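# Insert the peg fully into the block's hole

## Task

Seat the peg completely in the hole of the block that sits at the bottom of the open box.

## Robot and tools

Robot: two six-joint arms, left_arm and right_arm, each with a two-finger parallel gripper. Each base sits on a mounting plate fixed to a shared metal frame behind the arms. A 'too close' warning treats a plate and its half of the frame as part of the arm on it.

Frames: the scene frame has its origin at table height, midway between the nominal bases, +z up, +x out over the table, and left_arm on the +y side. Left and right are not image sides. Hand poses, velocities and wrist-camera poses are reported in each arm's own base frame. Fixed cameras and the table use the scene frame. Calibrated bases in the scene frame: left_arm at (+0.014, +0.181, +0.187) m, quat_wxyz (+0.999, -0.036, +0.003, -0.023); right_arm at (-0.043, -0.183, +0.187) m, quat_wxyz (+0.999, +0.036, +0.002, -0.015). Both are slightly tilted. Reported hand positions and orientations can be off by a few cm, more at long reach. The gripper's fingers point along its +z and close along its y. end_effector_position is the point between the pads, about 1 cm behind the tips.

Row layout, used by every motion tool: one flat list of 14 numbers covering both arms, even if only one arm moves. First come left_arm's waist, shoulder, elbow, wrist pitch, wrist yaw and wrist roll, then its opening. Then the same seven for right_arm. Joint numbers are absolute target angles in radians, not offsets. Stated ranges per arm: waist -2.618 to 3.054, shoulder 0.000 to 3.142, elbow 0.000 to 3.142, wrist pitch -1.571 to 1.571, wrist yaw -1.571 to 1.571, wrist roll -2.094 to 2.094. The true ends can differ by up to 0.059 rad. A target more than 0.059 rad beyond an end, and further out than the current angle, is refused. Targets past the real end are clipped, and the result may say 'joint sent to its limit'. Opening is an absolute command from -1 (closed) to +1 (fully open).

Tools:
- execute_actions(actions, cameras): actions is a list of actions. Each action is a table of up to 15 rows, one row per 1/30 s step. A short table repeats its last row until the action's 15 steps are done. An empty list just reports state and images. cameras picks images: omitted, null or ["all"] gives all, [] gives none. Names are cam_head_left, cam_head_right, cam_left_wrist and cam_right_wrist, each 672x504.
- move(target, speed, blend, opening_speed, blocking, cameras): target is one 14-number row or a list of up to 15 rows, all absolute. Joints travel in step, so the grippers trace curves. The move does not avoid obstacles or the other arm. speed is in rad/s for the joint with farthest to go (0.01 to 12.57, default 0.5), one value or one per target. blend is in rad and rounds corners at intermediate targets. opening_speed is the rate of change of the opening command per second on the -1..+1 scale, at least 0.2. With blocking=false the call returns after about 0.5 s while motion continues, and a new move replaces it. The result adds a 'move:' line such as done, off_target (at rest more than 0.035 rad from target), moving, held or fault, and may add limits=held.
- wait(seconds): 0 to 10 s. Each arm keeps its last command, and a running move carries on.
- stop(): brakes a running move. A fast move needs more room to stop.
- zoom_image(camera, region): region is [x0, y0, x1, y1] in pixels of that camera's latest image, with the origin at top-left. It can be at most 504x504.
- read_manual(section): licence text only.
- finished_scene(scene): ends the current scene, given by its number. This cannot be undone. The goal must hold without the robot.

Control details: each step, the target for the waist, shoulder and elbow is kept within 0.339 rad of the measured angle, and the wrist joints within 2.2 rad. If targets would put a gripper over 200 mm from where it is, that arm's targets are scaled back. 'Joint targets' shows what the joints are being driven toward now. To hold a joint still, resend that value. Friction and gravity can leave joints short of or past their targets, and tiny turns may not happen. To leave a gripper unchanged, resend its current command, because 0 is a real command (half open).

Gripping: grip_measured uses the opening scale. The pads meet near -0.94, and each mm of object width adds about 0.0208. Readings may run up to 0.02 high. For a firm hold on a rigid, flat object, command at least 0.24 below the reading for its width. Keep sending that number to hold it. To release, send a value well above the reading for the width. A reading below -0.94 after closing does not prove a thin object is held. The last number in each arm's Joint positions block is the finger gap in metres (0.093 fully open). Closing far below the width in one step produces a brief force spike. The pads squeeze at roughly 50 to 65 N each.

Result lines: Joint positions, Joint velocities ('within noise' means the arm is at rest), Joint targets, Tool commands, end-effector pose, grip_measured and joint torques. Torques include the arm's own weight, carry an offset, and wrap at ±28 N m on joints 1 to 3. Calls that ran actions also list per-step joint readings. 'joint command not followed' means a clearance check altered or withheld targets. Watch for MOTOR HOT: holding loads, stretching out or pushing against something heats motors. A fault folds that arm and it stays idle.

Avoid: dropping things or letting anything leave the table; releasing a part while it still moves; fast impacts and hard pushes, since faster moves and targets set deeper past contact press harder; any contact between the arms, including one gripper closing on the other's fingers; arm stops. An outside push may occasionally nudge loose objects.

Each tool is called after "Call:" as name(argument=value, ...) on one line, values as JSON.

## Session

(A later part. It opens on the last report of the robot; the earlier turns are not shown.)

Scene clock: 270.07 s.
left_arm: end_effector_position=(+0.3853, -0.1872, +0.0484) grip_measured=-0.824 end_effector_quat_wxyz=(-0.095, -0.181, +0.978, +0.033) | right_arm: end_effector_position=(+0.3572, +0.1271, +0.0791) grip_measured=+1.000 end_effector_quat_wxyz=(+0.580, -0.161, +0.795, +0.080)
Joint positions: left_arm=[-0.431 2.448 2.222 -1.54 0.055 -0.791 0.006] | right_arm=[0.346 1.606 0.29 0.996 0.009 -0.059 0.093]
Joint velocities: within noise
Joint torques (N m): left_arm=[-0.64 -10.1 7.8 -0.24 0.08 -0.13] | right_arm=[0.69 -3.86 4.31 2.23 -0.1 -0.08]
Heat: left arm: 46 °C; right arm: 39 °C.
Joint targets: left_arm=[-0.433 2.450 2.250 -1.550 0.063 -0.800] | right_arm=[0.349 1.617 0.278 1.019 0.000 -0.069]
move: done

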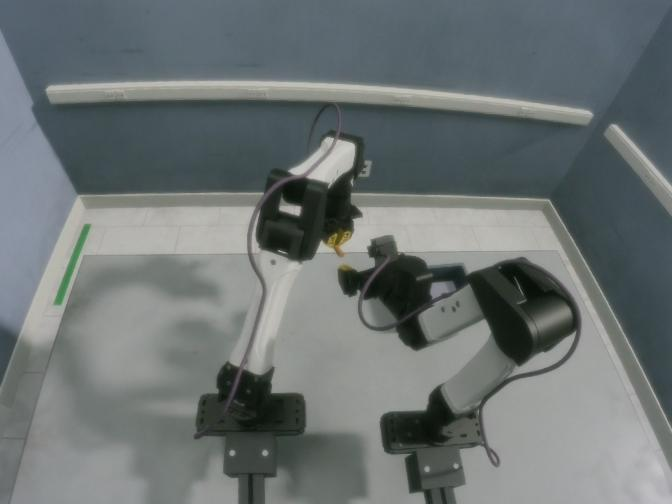

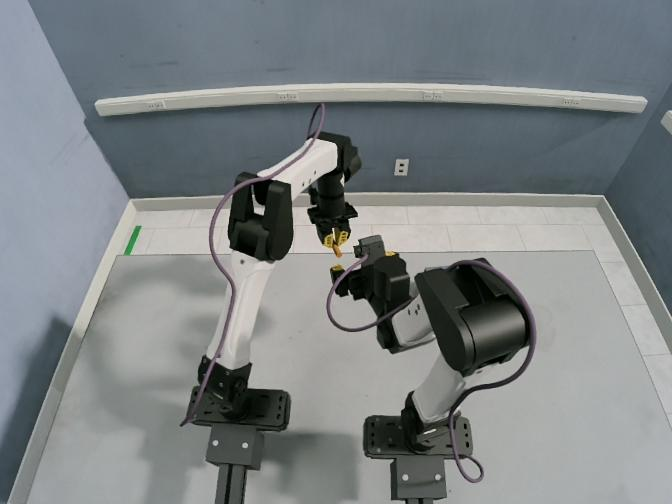

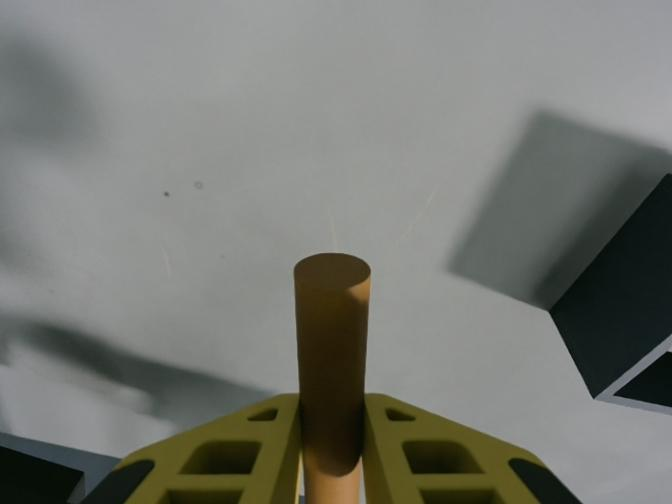

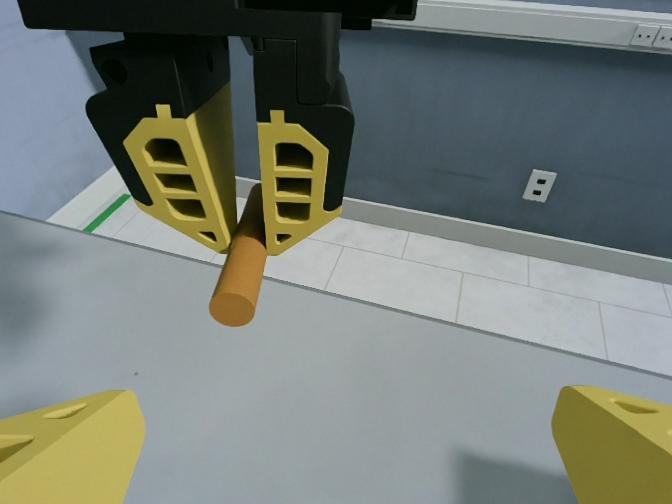

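Call:
move(target=[-0.4325,2.45,2.25,-1.55,0.063,-0.80,-0.9,0.524,1.602,0.295,0.987,0.17,-0.075,1], speed=0.4)

Call:
zoom_image(camera="cam_right_wrist", region=[120, 0, 600, 460])

Scene clock: 296.67 s.
left_arm: end_effector_position=(+0.3850, -0.1872, +0.0485) grip_measured=-0.824 end_effector_quat_wxyz=(-0.096, -0.181, +0.978, +0.033) | right_arm: end_effector_position=(+0.3405, +0.1622, +0.0774) grip_measured=+1.000 end_effector_quat_wxyz=(+0.579, -0.187, +0.791, +0.064)
Joint positions: left_arm=[-0.431 2.448 2.222 -1.541 0.056 -0.791 0.006] | right_arm=[0.518 1.606 0.29 0.985 0.166 -0.066 0.093]
Joint velocities: within noise
Joint torques (N m): left_arm=[-0.66 -10.07 7.82 -0.23 0.11 -0.13] | right_arm=[1.14 -5.19 6.32 2 0.06 -0.05]
Heat: left arm: 48 °C; right arm: 39 °C.
Joint targets: left_arm=[-0.433 2.450 2.250 -1.550 0.063 -0.800] | right_arm=[0.524 1.602 0.295 0.987 0.170 -0.075]
move: done

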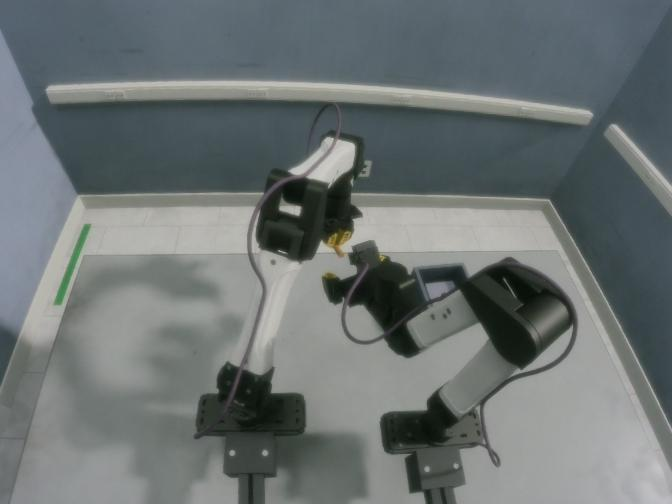

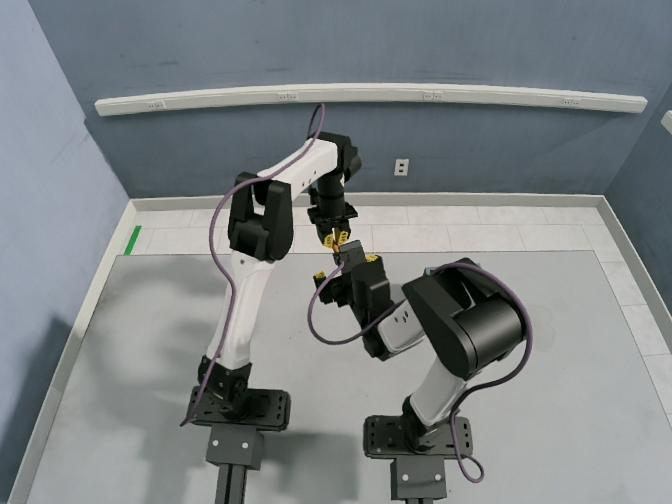

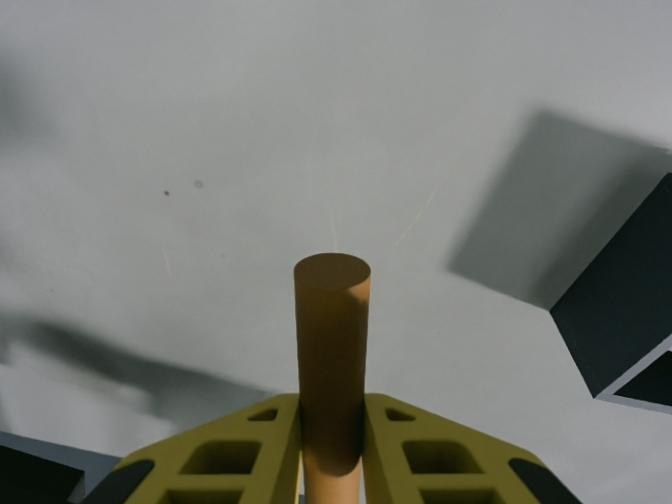

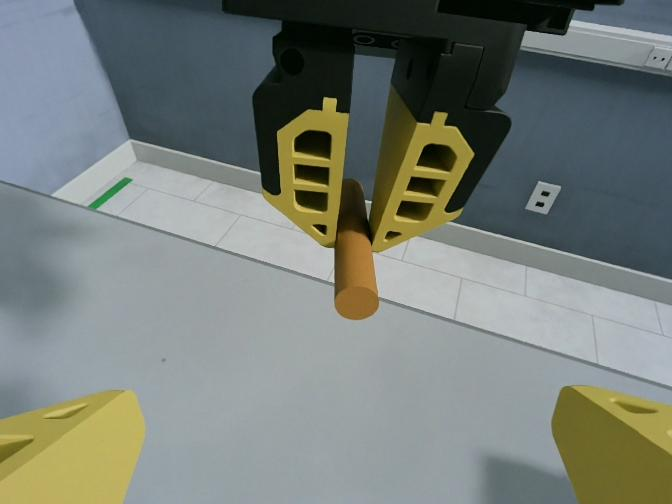

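Scaled by 1.050.

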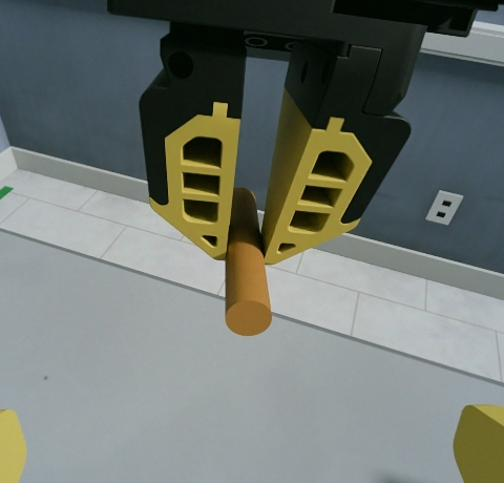

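Call:
move(target=[-0.4325,2.45,2.25,-1.55,0.063,-0.80,-0.9,0.479,1.895,0.522,1.052,0.137,-0.075,1], speed=0.25)

Call:
zoom_image(camera="cam_right_wrist", region=[120, 44, 600, 504])

Scene clock: 304.80 s.
left_arm: end_effector_position=(+0.3850, -0.1872, +0.0485) grip_measured=-0.824 end_effector_quat_wxyz=(-0.096, -0.181, +0.978, +0.033) | right_arm: end_effector_position=(+0.3913, +0.1786, +0.0497) grip_measured=+1.000 end_effector_quat_wxyz=(+0.567, -0.183, +0.801, +0.058)
Joint positions: left_arm=[-0.431 2.448 2.222 -1.541 0.056 -0.791 0.006] | right_arm=[0.486 1.883 0.494 1.028 0.149 -0.066 0.093]
Joint velocities: within noise
Joint torques (N m): left_arm=[-0.72 -10.09 7.76 -0.23 0.11 -0.14] | right_arm=[-0.05 -5.82 8.12 2.2 -0.09 -0.05]
Heat: left arm: 48 °C; right arm: 40 °C.
Joint targets: left_arm=[-0.433 2.450 2.250 -1.550 0.063 -0.800] | right_arm=[0.479 1.895 0.522 1.052 0.137 -0.075]
move: done

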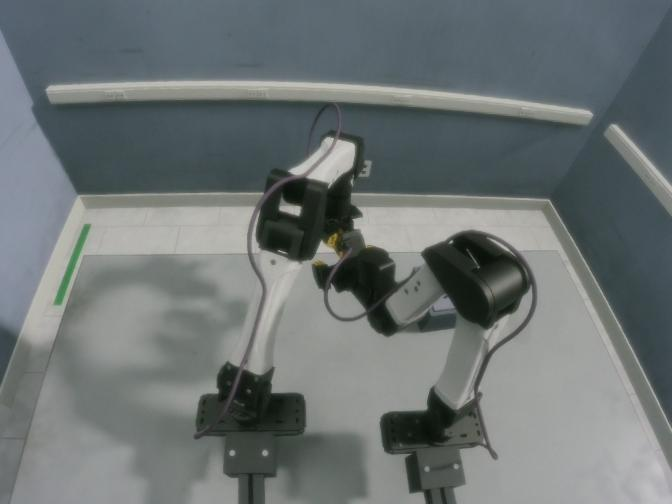

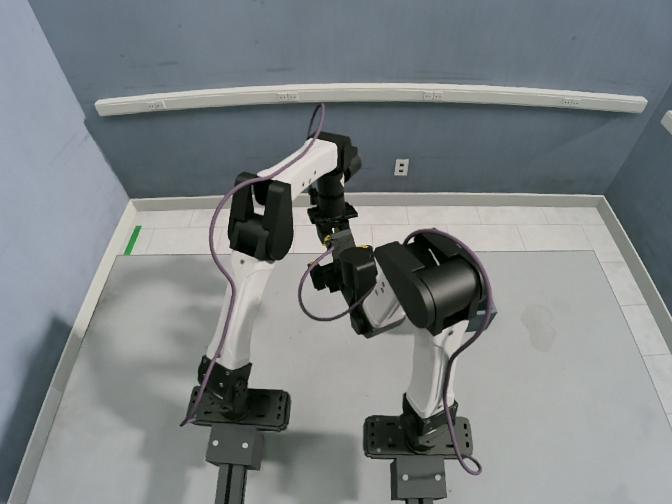

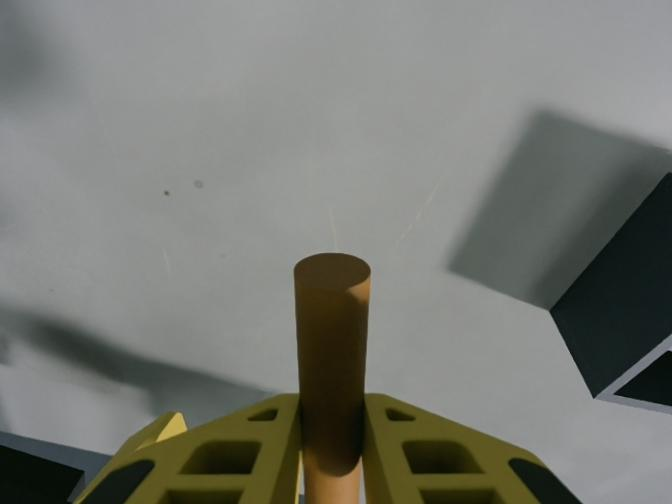

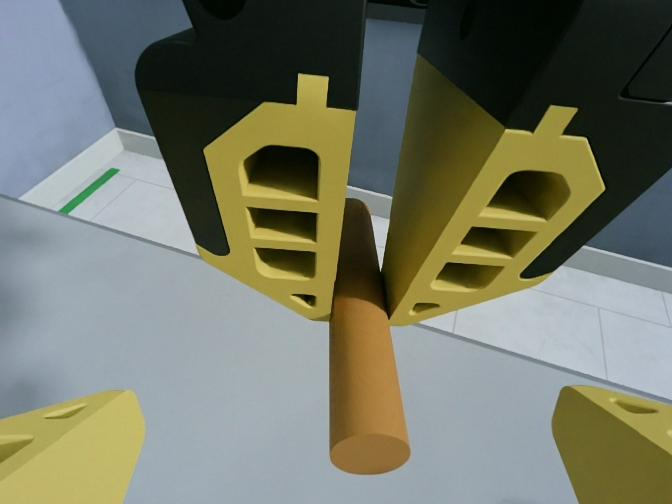

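Scaled by 1.050.

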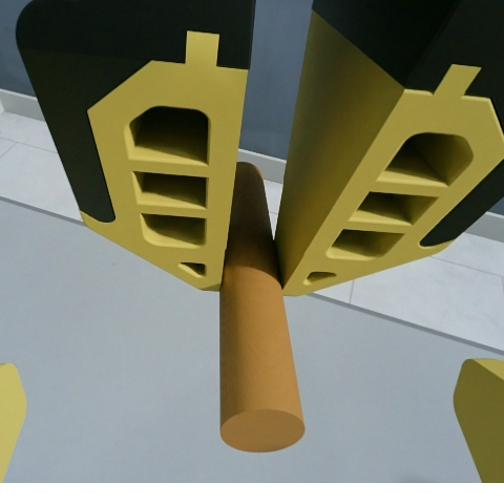

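Call:
move(target=[-0.4325,2.45,2.25,-1.55,0.063,-0.80,-0.9,0.472,1.865,0.553,0.992,0.137,-0.075,1], speed=0.25, cameras=["cam_right_wrist","cam_left_wrist"])

Call:
zoom_image(camera="cam_right_wrist", region=[120, 44, 600, 504])

Scene clock: 316.93 s.
left_arm: end_effector_position=(+0.3850, -0.1872, +0.0485) grip_measured=-0.824 end_effector_quat_wxyz=(-0.096, -0.181, +0.978, +0.033) | right_arm: end_effector_position=(+0.3982, +0.1790, +0.0515) grip_measured=+1.000 end_effector_quat_wxyz=(+0.565, -0.181, +0.803, +0.056)
Joint positions: left_arm=[-0.431 2.448 2.222 -1.541 0.056 -0.791 0.006] | right_arm=[0.48 1.883 0.525 0.991 0.148 -0.066 0.093]
Joint velocities: within noise
Joint torques (N m): left_arm=[-0.65 -10.13 7.83 -0.22 0.11 -0.14] | right_arm=[0.03 -8.61 8.4 1.97 -0.09 -0.09]
Heat: left arm: 48 °C; right arm: 42 °C.
Joint targets: left_arm=[-0.433 2.450 2.250 -1.550 0.063 -0.800] | right_arm=[0.472 1.865 0.553 0.992 0.137 -0.075]
move: done
Images, in order (width x height): cam_left_wrist 672x504, cam_right_wrist 672x504.

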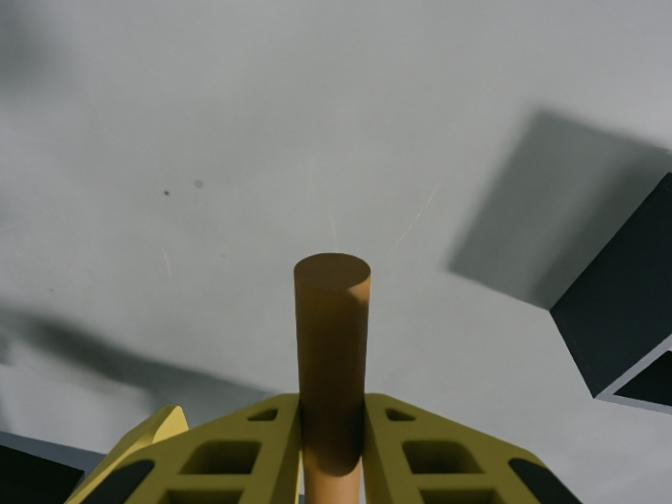

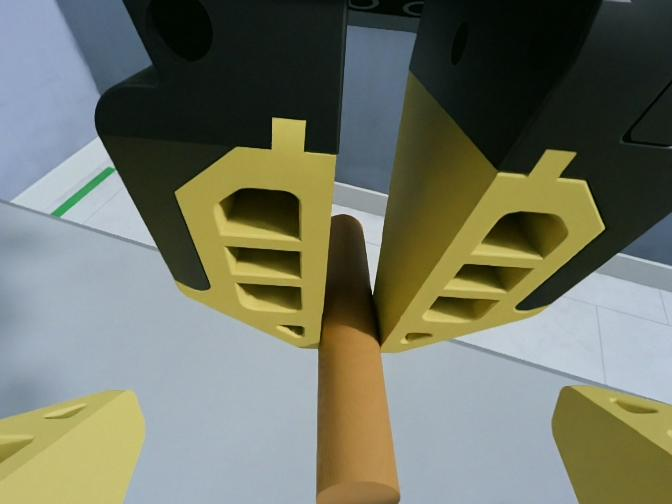

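Scaled by 1.050.

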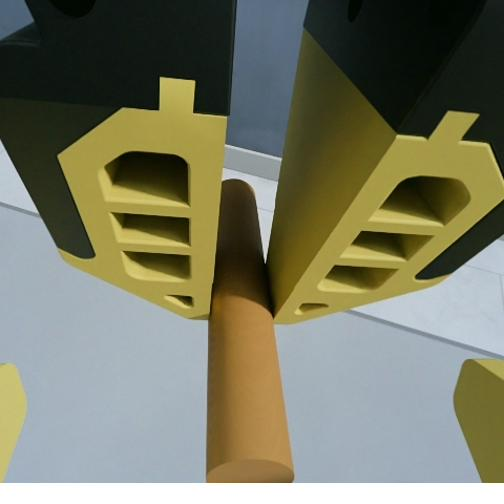

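Call:
move(target=[-0.4325,2.45,2.25,-1.55,0.063,-0.80,-0.9,0.472,1.815,0.527,0.96,0.137,-0.075,1], speed=0.25, cameras=["cam_right_wrist","cam_left_wrist"])

Call:
zoom_image(camera="cam_right_wrist", region=[120, 44, 600, 504])

Scene clock: 323.40 s.
left_arm: end_effector_position=(+0.3849, -0.1872, +0.0485) grip_measured=-0.824 end_effector_quat_wxyz=(-0.096, -0.181, +0.978, +0.033) | right_arm: end_effector_position=(+0.3975, +0.1787, +0.0581) grip_measured=+1.000 end_effector_quat_wxyz=(+0.565, -0.181, +0.803, +0.056)
Joint positions: left_arm=[-0.431 2.448 2.222 -1.541 0.056 -0.791 0.006] | right_arm=[0.48 1.85 0.525 0.959 0.148 -0.066 0.093]
Joint velocities: within noise
Joint torques (N m): left_arm=[-0.72 -10.1 7.76 -0.22 0.1 -0.14] | right_arm=[-0.25 -10.11 5.79 1.97 -0.06 -0.06]
Heat: left arm: 48 °C; right arm: 42 °C.
Joint targets: left_arm=[-0.433 2.450 2.250 -1.550 0.063 -0.800] | right_arm=[0.472 1.815 0.527 0.960 0.137 -0.075]
move: done
Images, in order (width x height): cam_left_wrist 672x504, cam_right_wrist 672x504.

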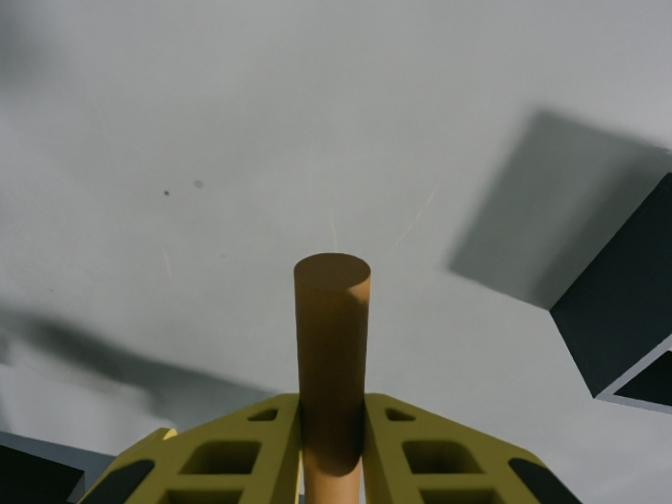

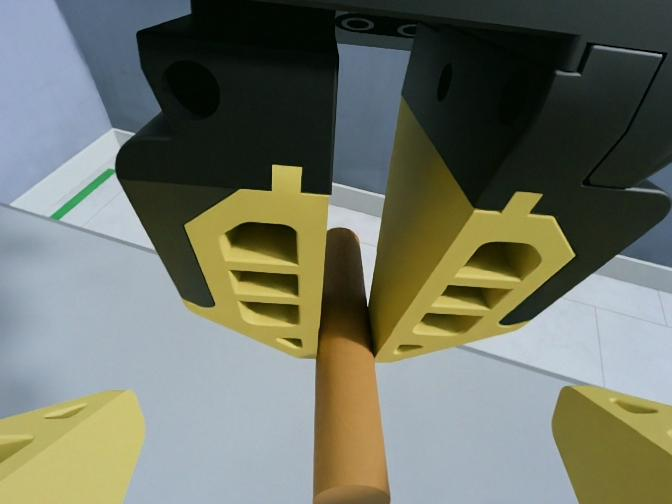

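Scaled by 1.050.

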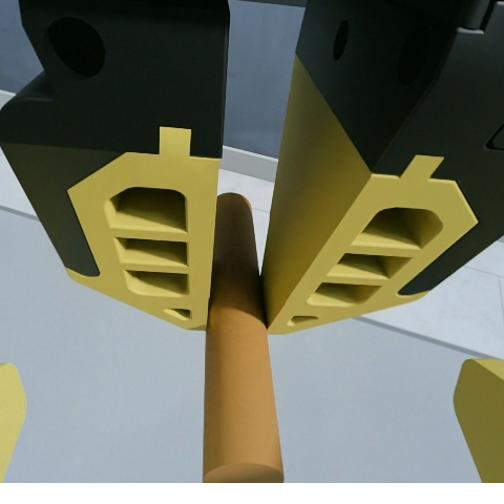

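Call:
move(target=[-0.4325,2.45,2.25,-1.55,0.063,-0.80,-0.9,0.472,1.815,0.527,0.96,0.137,-0.075,-0.9], opening_speed=0.7)

Call:
zoom_image(camera="cam_right_wrist", region=[120, 44, 600, 504])

Scene clock: 331.07 s.
left_arm: end_effector_position=(+0.3848, -0.1871, +0.0485) grip_measured=-0.824 end_effector_quat_wxyz=(-0.097, -0.181, +0.978, +0.034) | right_arm: end_effector_position=(+0.3973, +0.1788, +0.0577) grip_measured=-0.792 end_effector_quat_wxyz=(+0.565, -0.183, +0.803, +0.056)
Joint positions: left_arm=[-0.431 2.448 2.222 -1.542 0.056 -0.791 0.006] | right_arm=[0.479 1.85 0.525 0.957 0.146 -0.069 0.007]
Joint velocities: within noise
Joint torques (N m): left_arm=[-0.69 -10.11 7.86 -0.22 0.1 -0.15] | right_arm=[-0.13 -9.95 5.78 1.98 -0.04 -0.03]
Heat: left arm: 49 °C; right arm: 42 °C.
Joint targets: left_arm=[-0.433 2.450 2.250 -1.550 0.063 -0.800] | right_arm=[0.472 1.815 0.527 0.960 0.137 -0.075]
move: done

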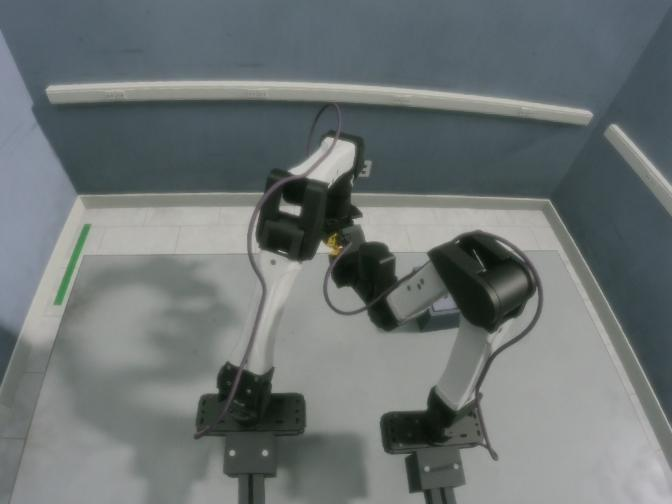

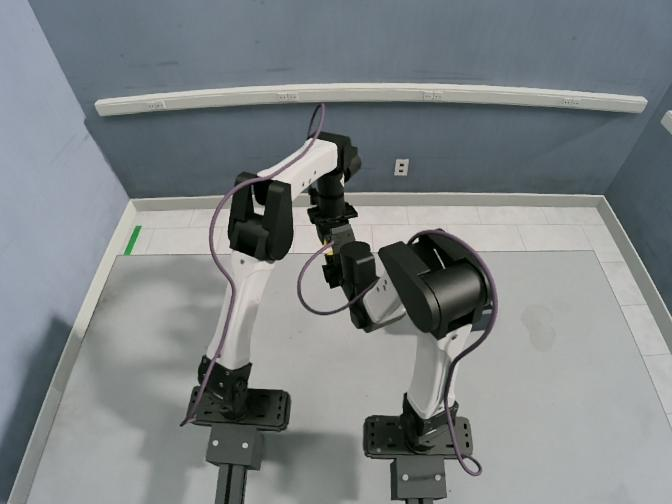

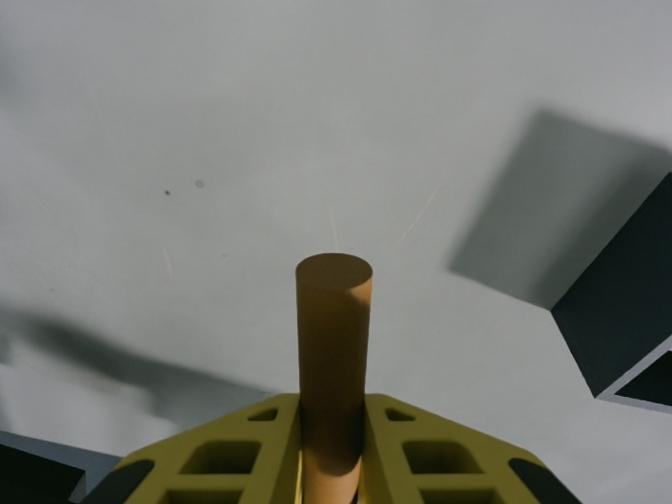

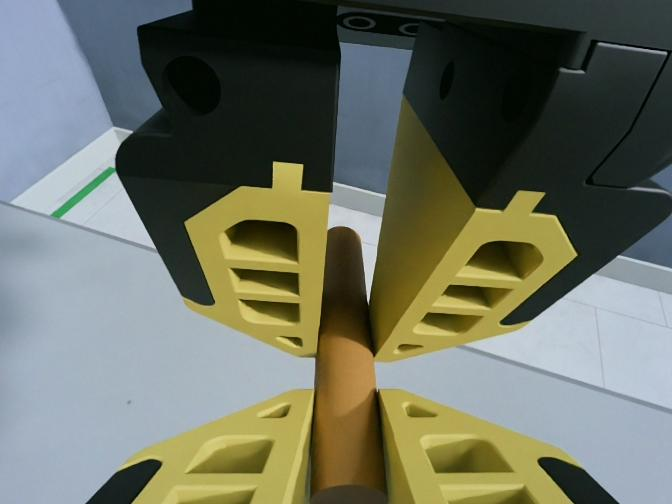

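Scaled by 1.050.

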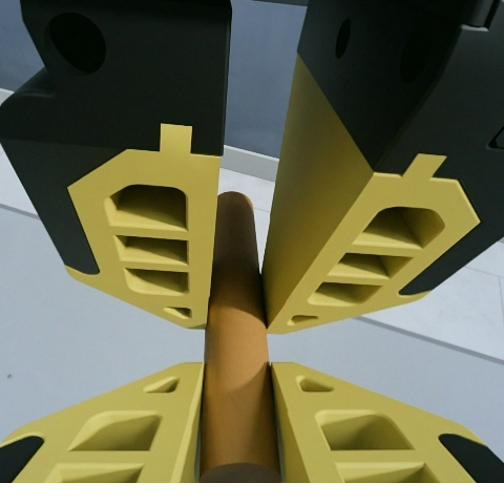

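Call:
move(target=[[-0.4325,2.45,2.25,-1.55,0.063,-0.80,-0.88,0.472,1.815,0.527,0.96,0.137,-0.075,-0.9],[-0.4325,2.45,2.25,-1.55,0.063,-0.80,0.9,0.472,1.815,0.527,0.96,0.137,-0.075,-0.9]], opening_speed=1, cameras=["cam_right_wrist","cam_left_wrist"])

Call:
move(target=[-0.4325,2.45,2.25,-1.55,0.063,-0.80,0.9,0.476,2.10,0.44,1.307,0.137,-0.075,-0.9], speed=0.3)

Scene clock: 346.17 s.
left_arm: end_effector_position=(+0.3847, -0.1871, +0.0485) grip_measured=+0.898 end_effector_quat_wxyz=(-0.097, -0.181, +0.978, +0.034) | right_arm: end_effector_position=(+0.3972, +0.1788, +0.0575) grip_measured=-0.808 end_effector_quat_wxyz=(+0.564, -0.183, +0.803, +0.056)
Joint positions: left_arm=[-0.431 2.448 2.222 -1.542 0.056 -0.791 0.088] | right_arm=[0.479 1.85 0.525 0.956 0.146 -0.069 0.006]
Joint velocities: within noise
Joint torques (N m): left_arm=[-0.66 -10.11 7.79 -0.23 0.11 -0.15] | right_arm=[0.01 -10.14 5.72 2 -0.06 -0.06]
Heat: left arm: 49 °C; right arm: 42 °C.
Joint targets: left_arm=[-0.433 2.450 2.250 -1.550 0.063 -0.800] | right_arm=[0.472 1.815 0.527 0.960 0.137 -0.075]
move: done
Images, in order (width x height): cam_left_wrist 672x504, cam_right_wrist 672x504.

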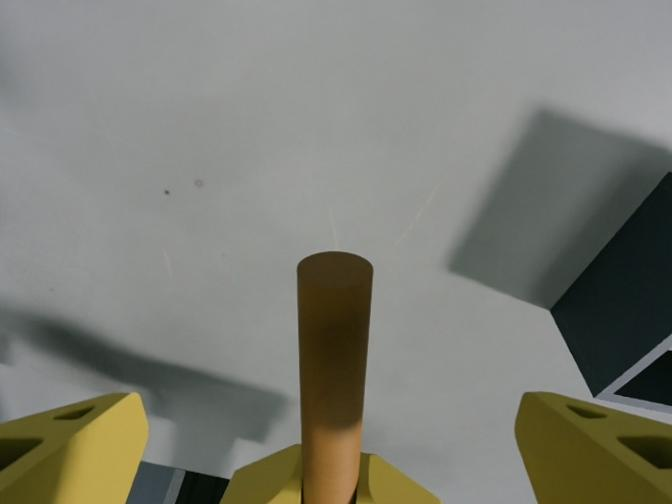

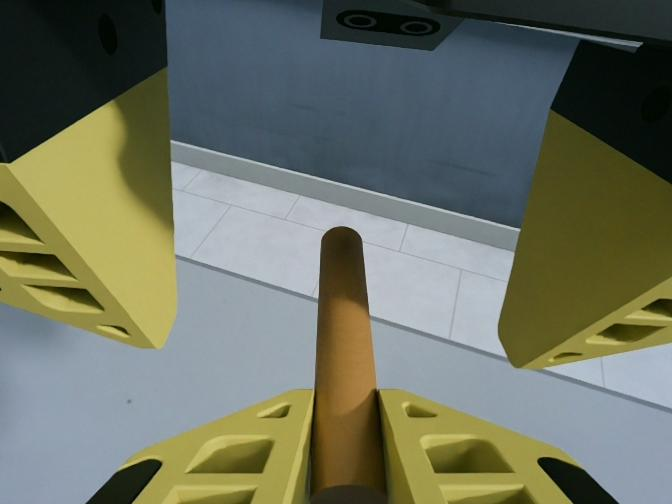

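Scene clock: 348.03 s.
left_arm: end_effector_position=(+0.3847, -0.1871, +0.0485) grip_measured=+0.898 end_effector_quat_wxyz=(-0.097, -0.181, +0.978, +0.034) | right_arm: end_effector_position=(+0.3829, +0.1714, +0.0096) grip_measured=-0.808 end_effector_quat_wxyz=(+0.568, -0.182, +0.801, +0.057)
Joint positions: left_arm=[-0.431 2.448 2.222 -1.542 0.056 -0.791 0.088] | right_arm=[0.479 2.089 0.449 1.281 0.146 -0.069 0.006]
Joint velocities: within noise
Joint torques (N m): left_arm=[-0.69 -10.13 7.79 -0.22 0.11 -0.14] | right_arm=[0.36 -6.38 2.88 2.23 -0.07 -0.06]
Heat: left arm: 49 °C; right arm: 42 °C.
Joint targets: left_arm=[-0.433 2.450 2.250 -1.550 0.063 -0.800] | right_arm=[0.476 2.100 0.440 1.307 0.137 -0.075]
move: done

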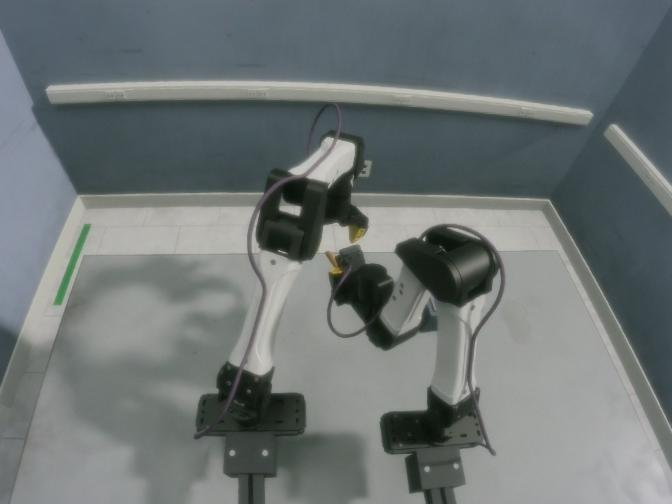

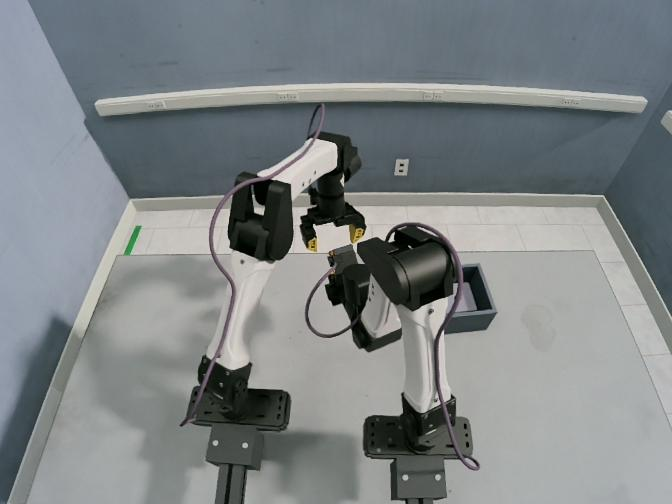

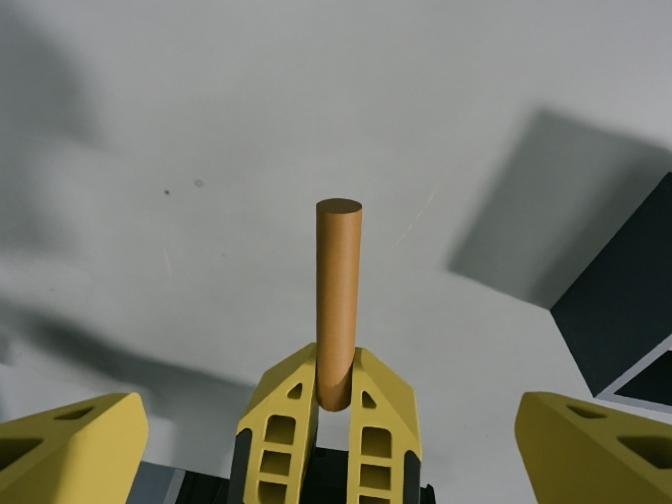

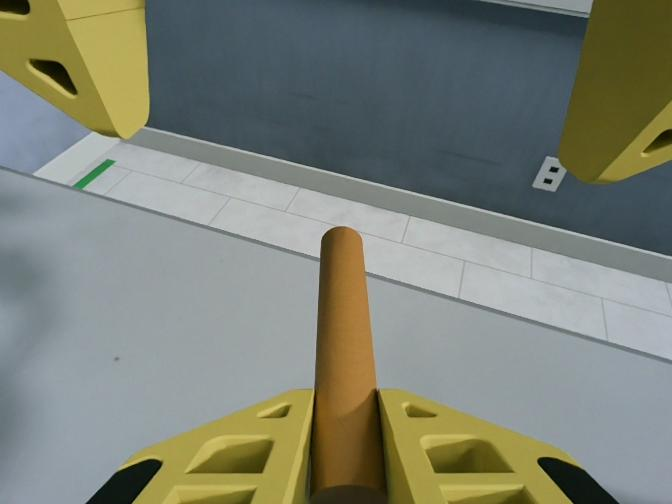

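Call:
move(target=[[-0.2,2.30,2.25,-1.4,0.063,-0.80,0.9,0.476,2.10,0.44,1.307,0.137,-0.075,-0.9],[0.3,1.7,1.6,-0.8,0.0,0,0.9,0.3,2.2,2.0,-1.3,0.06,-0.04,-0.9],[0.4,1.5,1.4,-0.8,0.0,0,0.9,-0.466,2.46,2.25,-1.47,0.0625,0,-0.9]], speed=[0.5,0.8,0.6])

Call:
zoom_image(camera="cam_right_wrist", region=[120, 44, 600, 504])

Scene clock: 380.20 s.
left_arm: end_effector_position=(+0.3742, +0.1537, +0.2126) grip_measured=+0.898 end_effector_quat_wxyz=(+0.309, -0.188, +0.931, +0.056) | right_arm: end_effector_position=(+0.3914, -0.2125, +0.0446) grip_measured=-0.808 end_effector_quat_wxyz=(-0.067, +0.226, +0.972, -0.017)
Joint positions: left_arm=[0.393 1.532 1.411 -0.812 0.009 -0.009 0.088] | right_arm=[-0.473 2.445 2.213 -1.461 0.066 -0.011 0.006]
Joint velocities: within noise
Joint torques (N m): left_arm=[0.44 -8.06 5.83 1.66 -0.08 0.02] | right_arm=[1.54 -11.6 10.51 -0.27 0.03 0.18]
Heat: left arm: 50 °C; right arm: 41 °C.
Joint targets: left_arm=[0.400 1.500 1.400 -0.800 0.000 0.000] | right_arm=[-0.466 2.460 2.250 -1.470 0.062 0.000]
move: off_target (right_arm); right_arm: the elbow is farthest, 0.037 rad from its target

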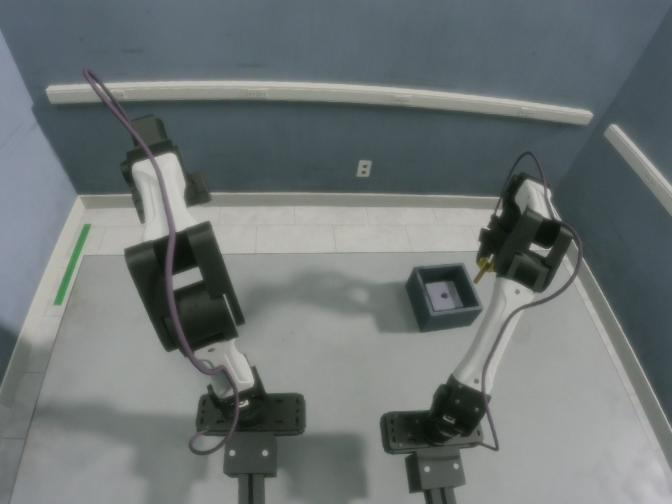

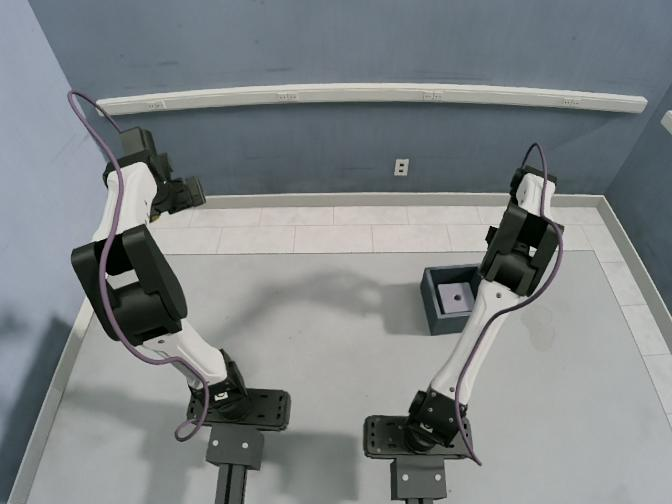

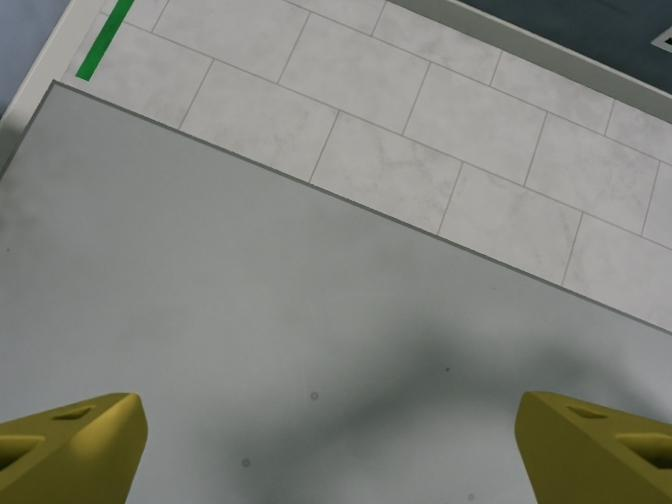

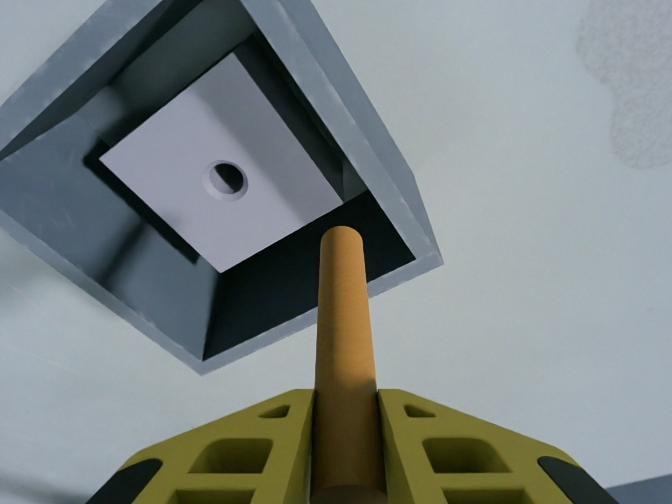

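Scaled by 1.050.

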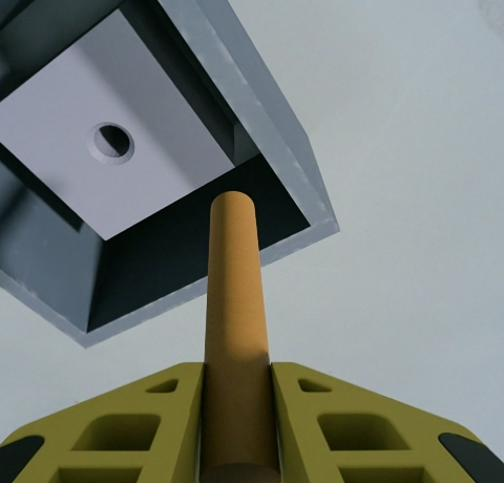

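Call:
zoom_image(camera="cam_right_wrist", region=[0, 0, 460, 400])

Scaled by 1.096.

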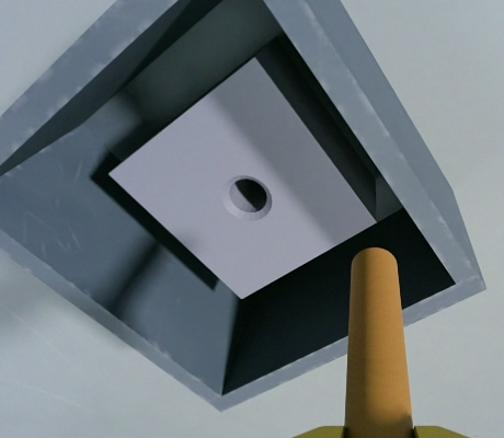

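Call:
move(target=[0.4,1.5,1.4,-0.8,0.0,0,0.9,-0.352,2.284,1.92,-1.303,0.087,0,-0.9], speed=0.4, cameras=["cam_right_wrist","cam_head_left","cam_head_right"])

Call:
zoom_image(camera="cam_right_wrist", region=[80, 0, 580, 500])

Scene clock: 417.57 s.
left_arm: end_effector_position=(+0.3742, +0.1537, +0.2126) grip_measured=+0.898 end_effector_quat_wxyz=(+0.309, -0.188, +0.931, +0.056) | right_arm: end_effector_position=(+0.3848, -0.1572, +0.0221) grip_measured=-0.808 end_effector_quat_wxyz=(-0.082, +0.168, +0.982, -0.025)
Joint positions: left_arm=[0.393 1.532 1.411 -0.812 0.009 -0.009 0.088] | right_arm=[-0.355 2.34 1.932 -1.316 0.08 -0.011 0.006]
Joint velocities: within noise
Joint torques (N m): left_arm=[0.49 -8.08 5.85 1.67 -0.08 0.04] | right_arm=[1.21 -16.94 5.31 -0.06 0.1 0.18]
Heat: left arm: 44 °C; right arm: 42 °C.
Joint targets: left_arm=[0.400 1.500 1.400 -0.800 0.000 0.000] | right_arm=[-0.352 2.284 1.920 -1.303 0.087 0.000]
move: off_target (right_arm); right_arm: the shoulder is farthest, 0.056 rad from its target
Images, in order (width x height): cam_head_left 672x504, cam_head_right 672x504, cam_right_wrist 672x504.

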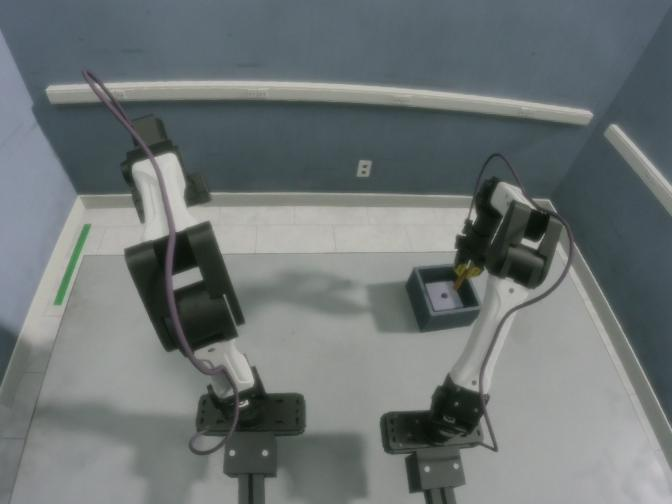

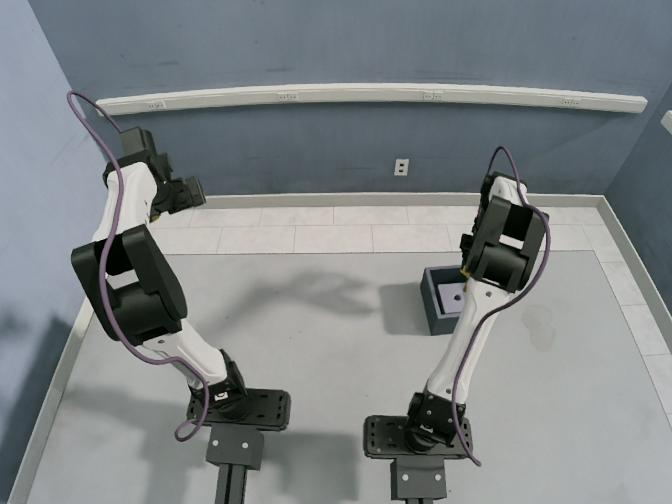

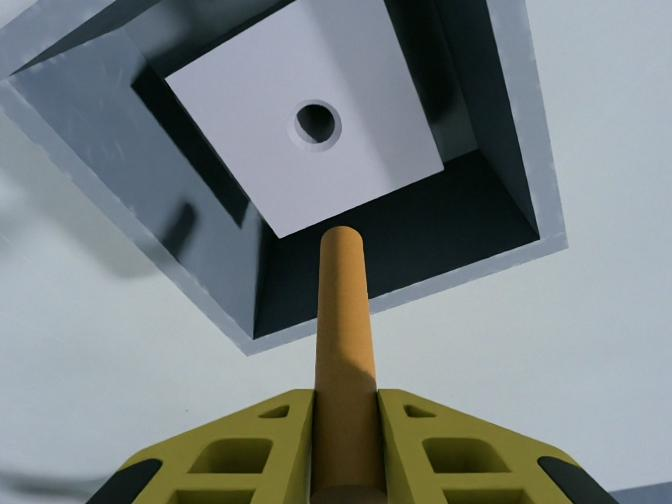

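Scaled by 1.008.

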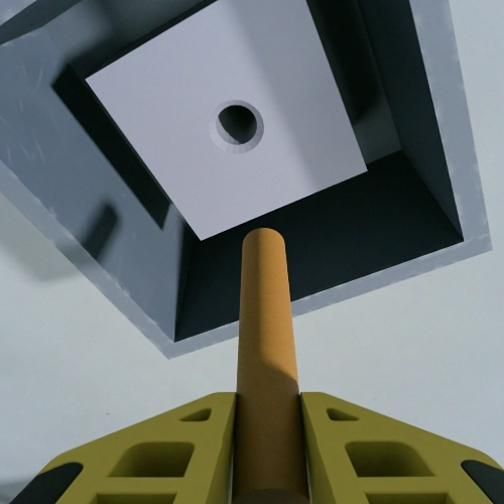

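Call:
zoom_image(camera="cam_right_wrist", region=[230, 190, 390, 350])

Call:
zoom_image(camera="cam_right_wrist", region=[440, 110, 580, 250])

Call:
zoom_image(camera="cam_right_wrist", region=[0, 0, 180, 180])

Scaled by 3.150.

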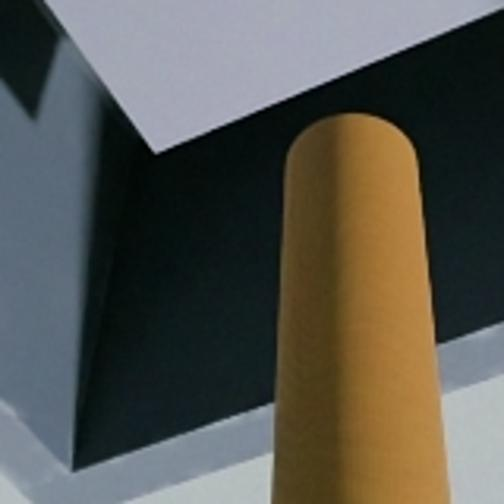

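Scaled by 3.600.

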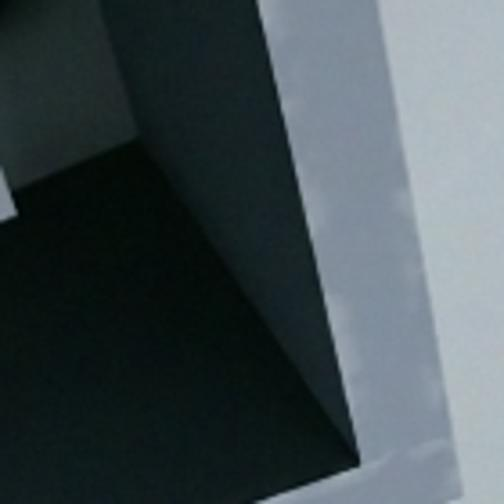

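Scaled by 2.800.

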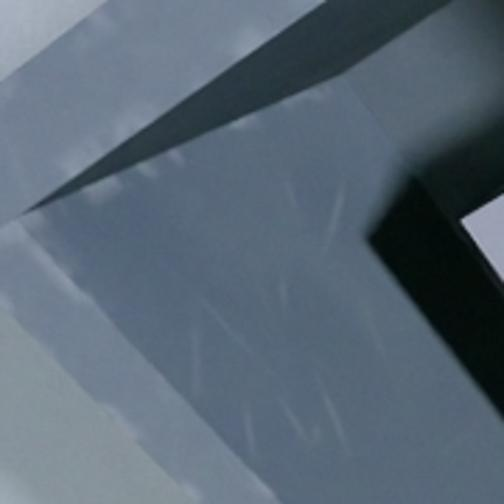

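Call:
move(target=[0.4,1.5,1.4,-0.8,0.0,0,0.9,-0.358,2.405,1.905,-1.217,0.093,0,-0.9], speed=0.3, cameras=["cam_right_wrist"])

Call:
zoom_image(camera="cam_right_wrist", region=[200, 50, 500, 350])

Scene clock: 446.60 s.
left_arm: end_effector_position=(+0.3742, +0.1537, +0.2126) grip_measured=+0.898 end_effector_quat_wxyz=(+0.309, -0.188, +0.931, +0.056) | right_arm: end_effector_position=(+0.3927, -0.1612, -0.0076) grip_measured=-0.808 end_effector_quat_wxyz=(-0.078, +0.168, +0.982, -0.029)
Joint positions: left_arm=[0.393 1.532 1.411 -0.812 0.009 -0.009 0.088] | right_arm=[-0.355 2.397 1.913 -1.231 0.086 -0.011 0.006]
Joint velocities: within noise
Joint torques (N m): left_arm=[0.49 -8.09 5.85 1.66 -0.08 0.03] | right_arm=[0.7 -11.59 5.57 -0.07 0.12 0.17]
Heat: left arm: 43 °C; right arm: 47 °C.
Joint targets: left_arm=[0.400 1.500 1.400 -0.800 0.000 0.000] | right_arm=[-0.358 2.405 1.905 -1.217 0.093 0.000]
move: done
Images, in order (width x height): cam_right_wrist 672x504.

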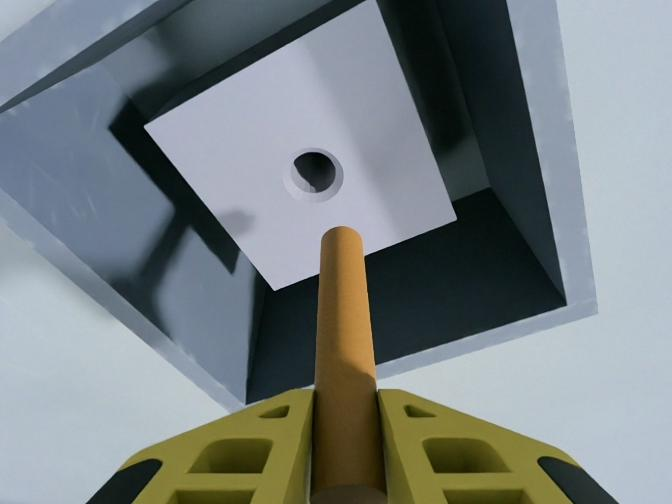

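Scaled by 1.680.

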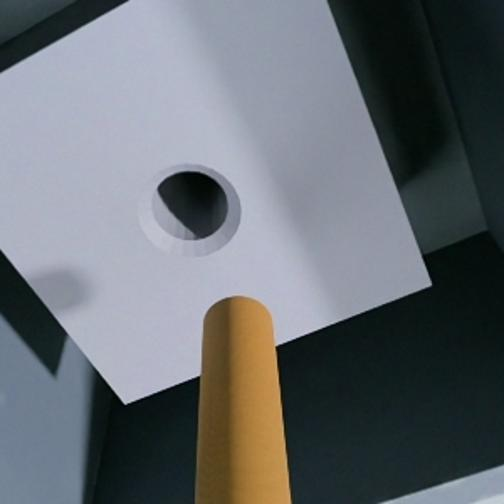

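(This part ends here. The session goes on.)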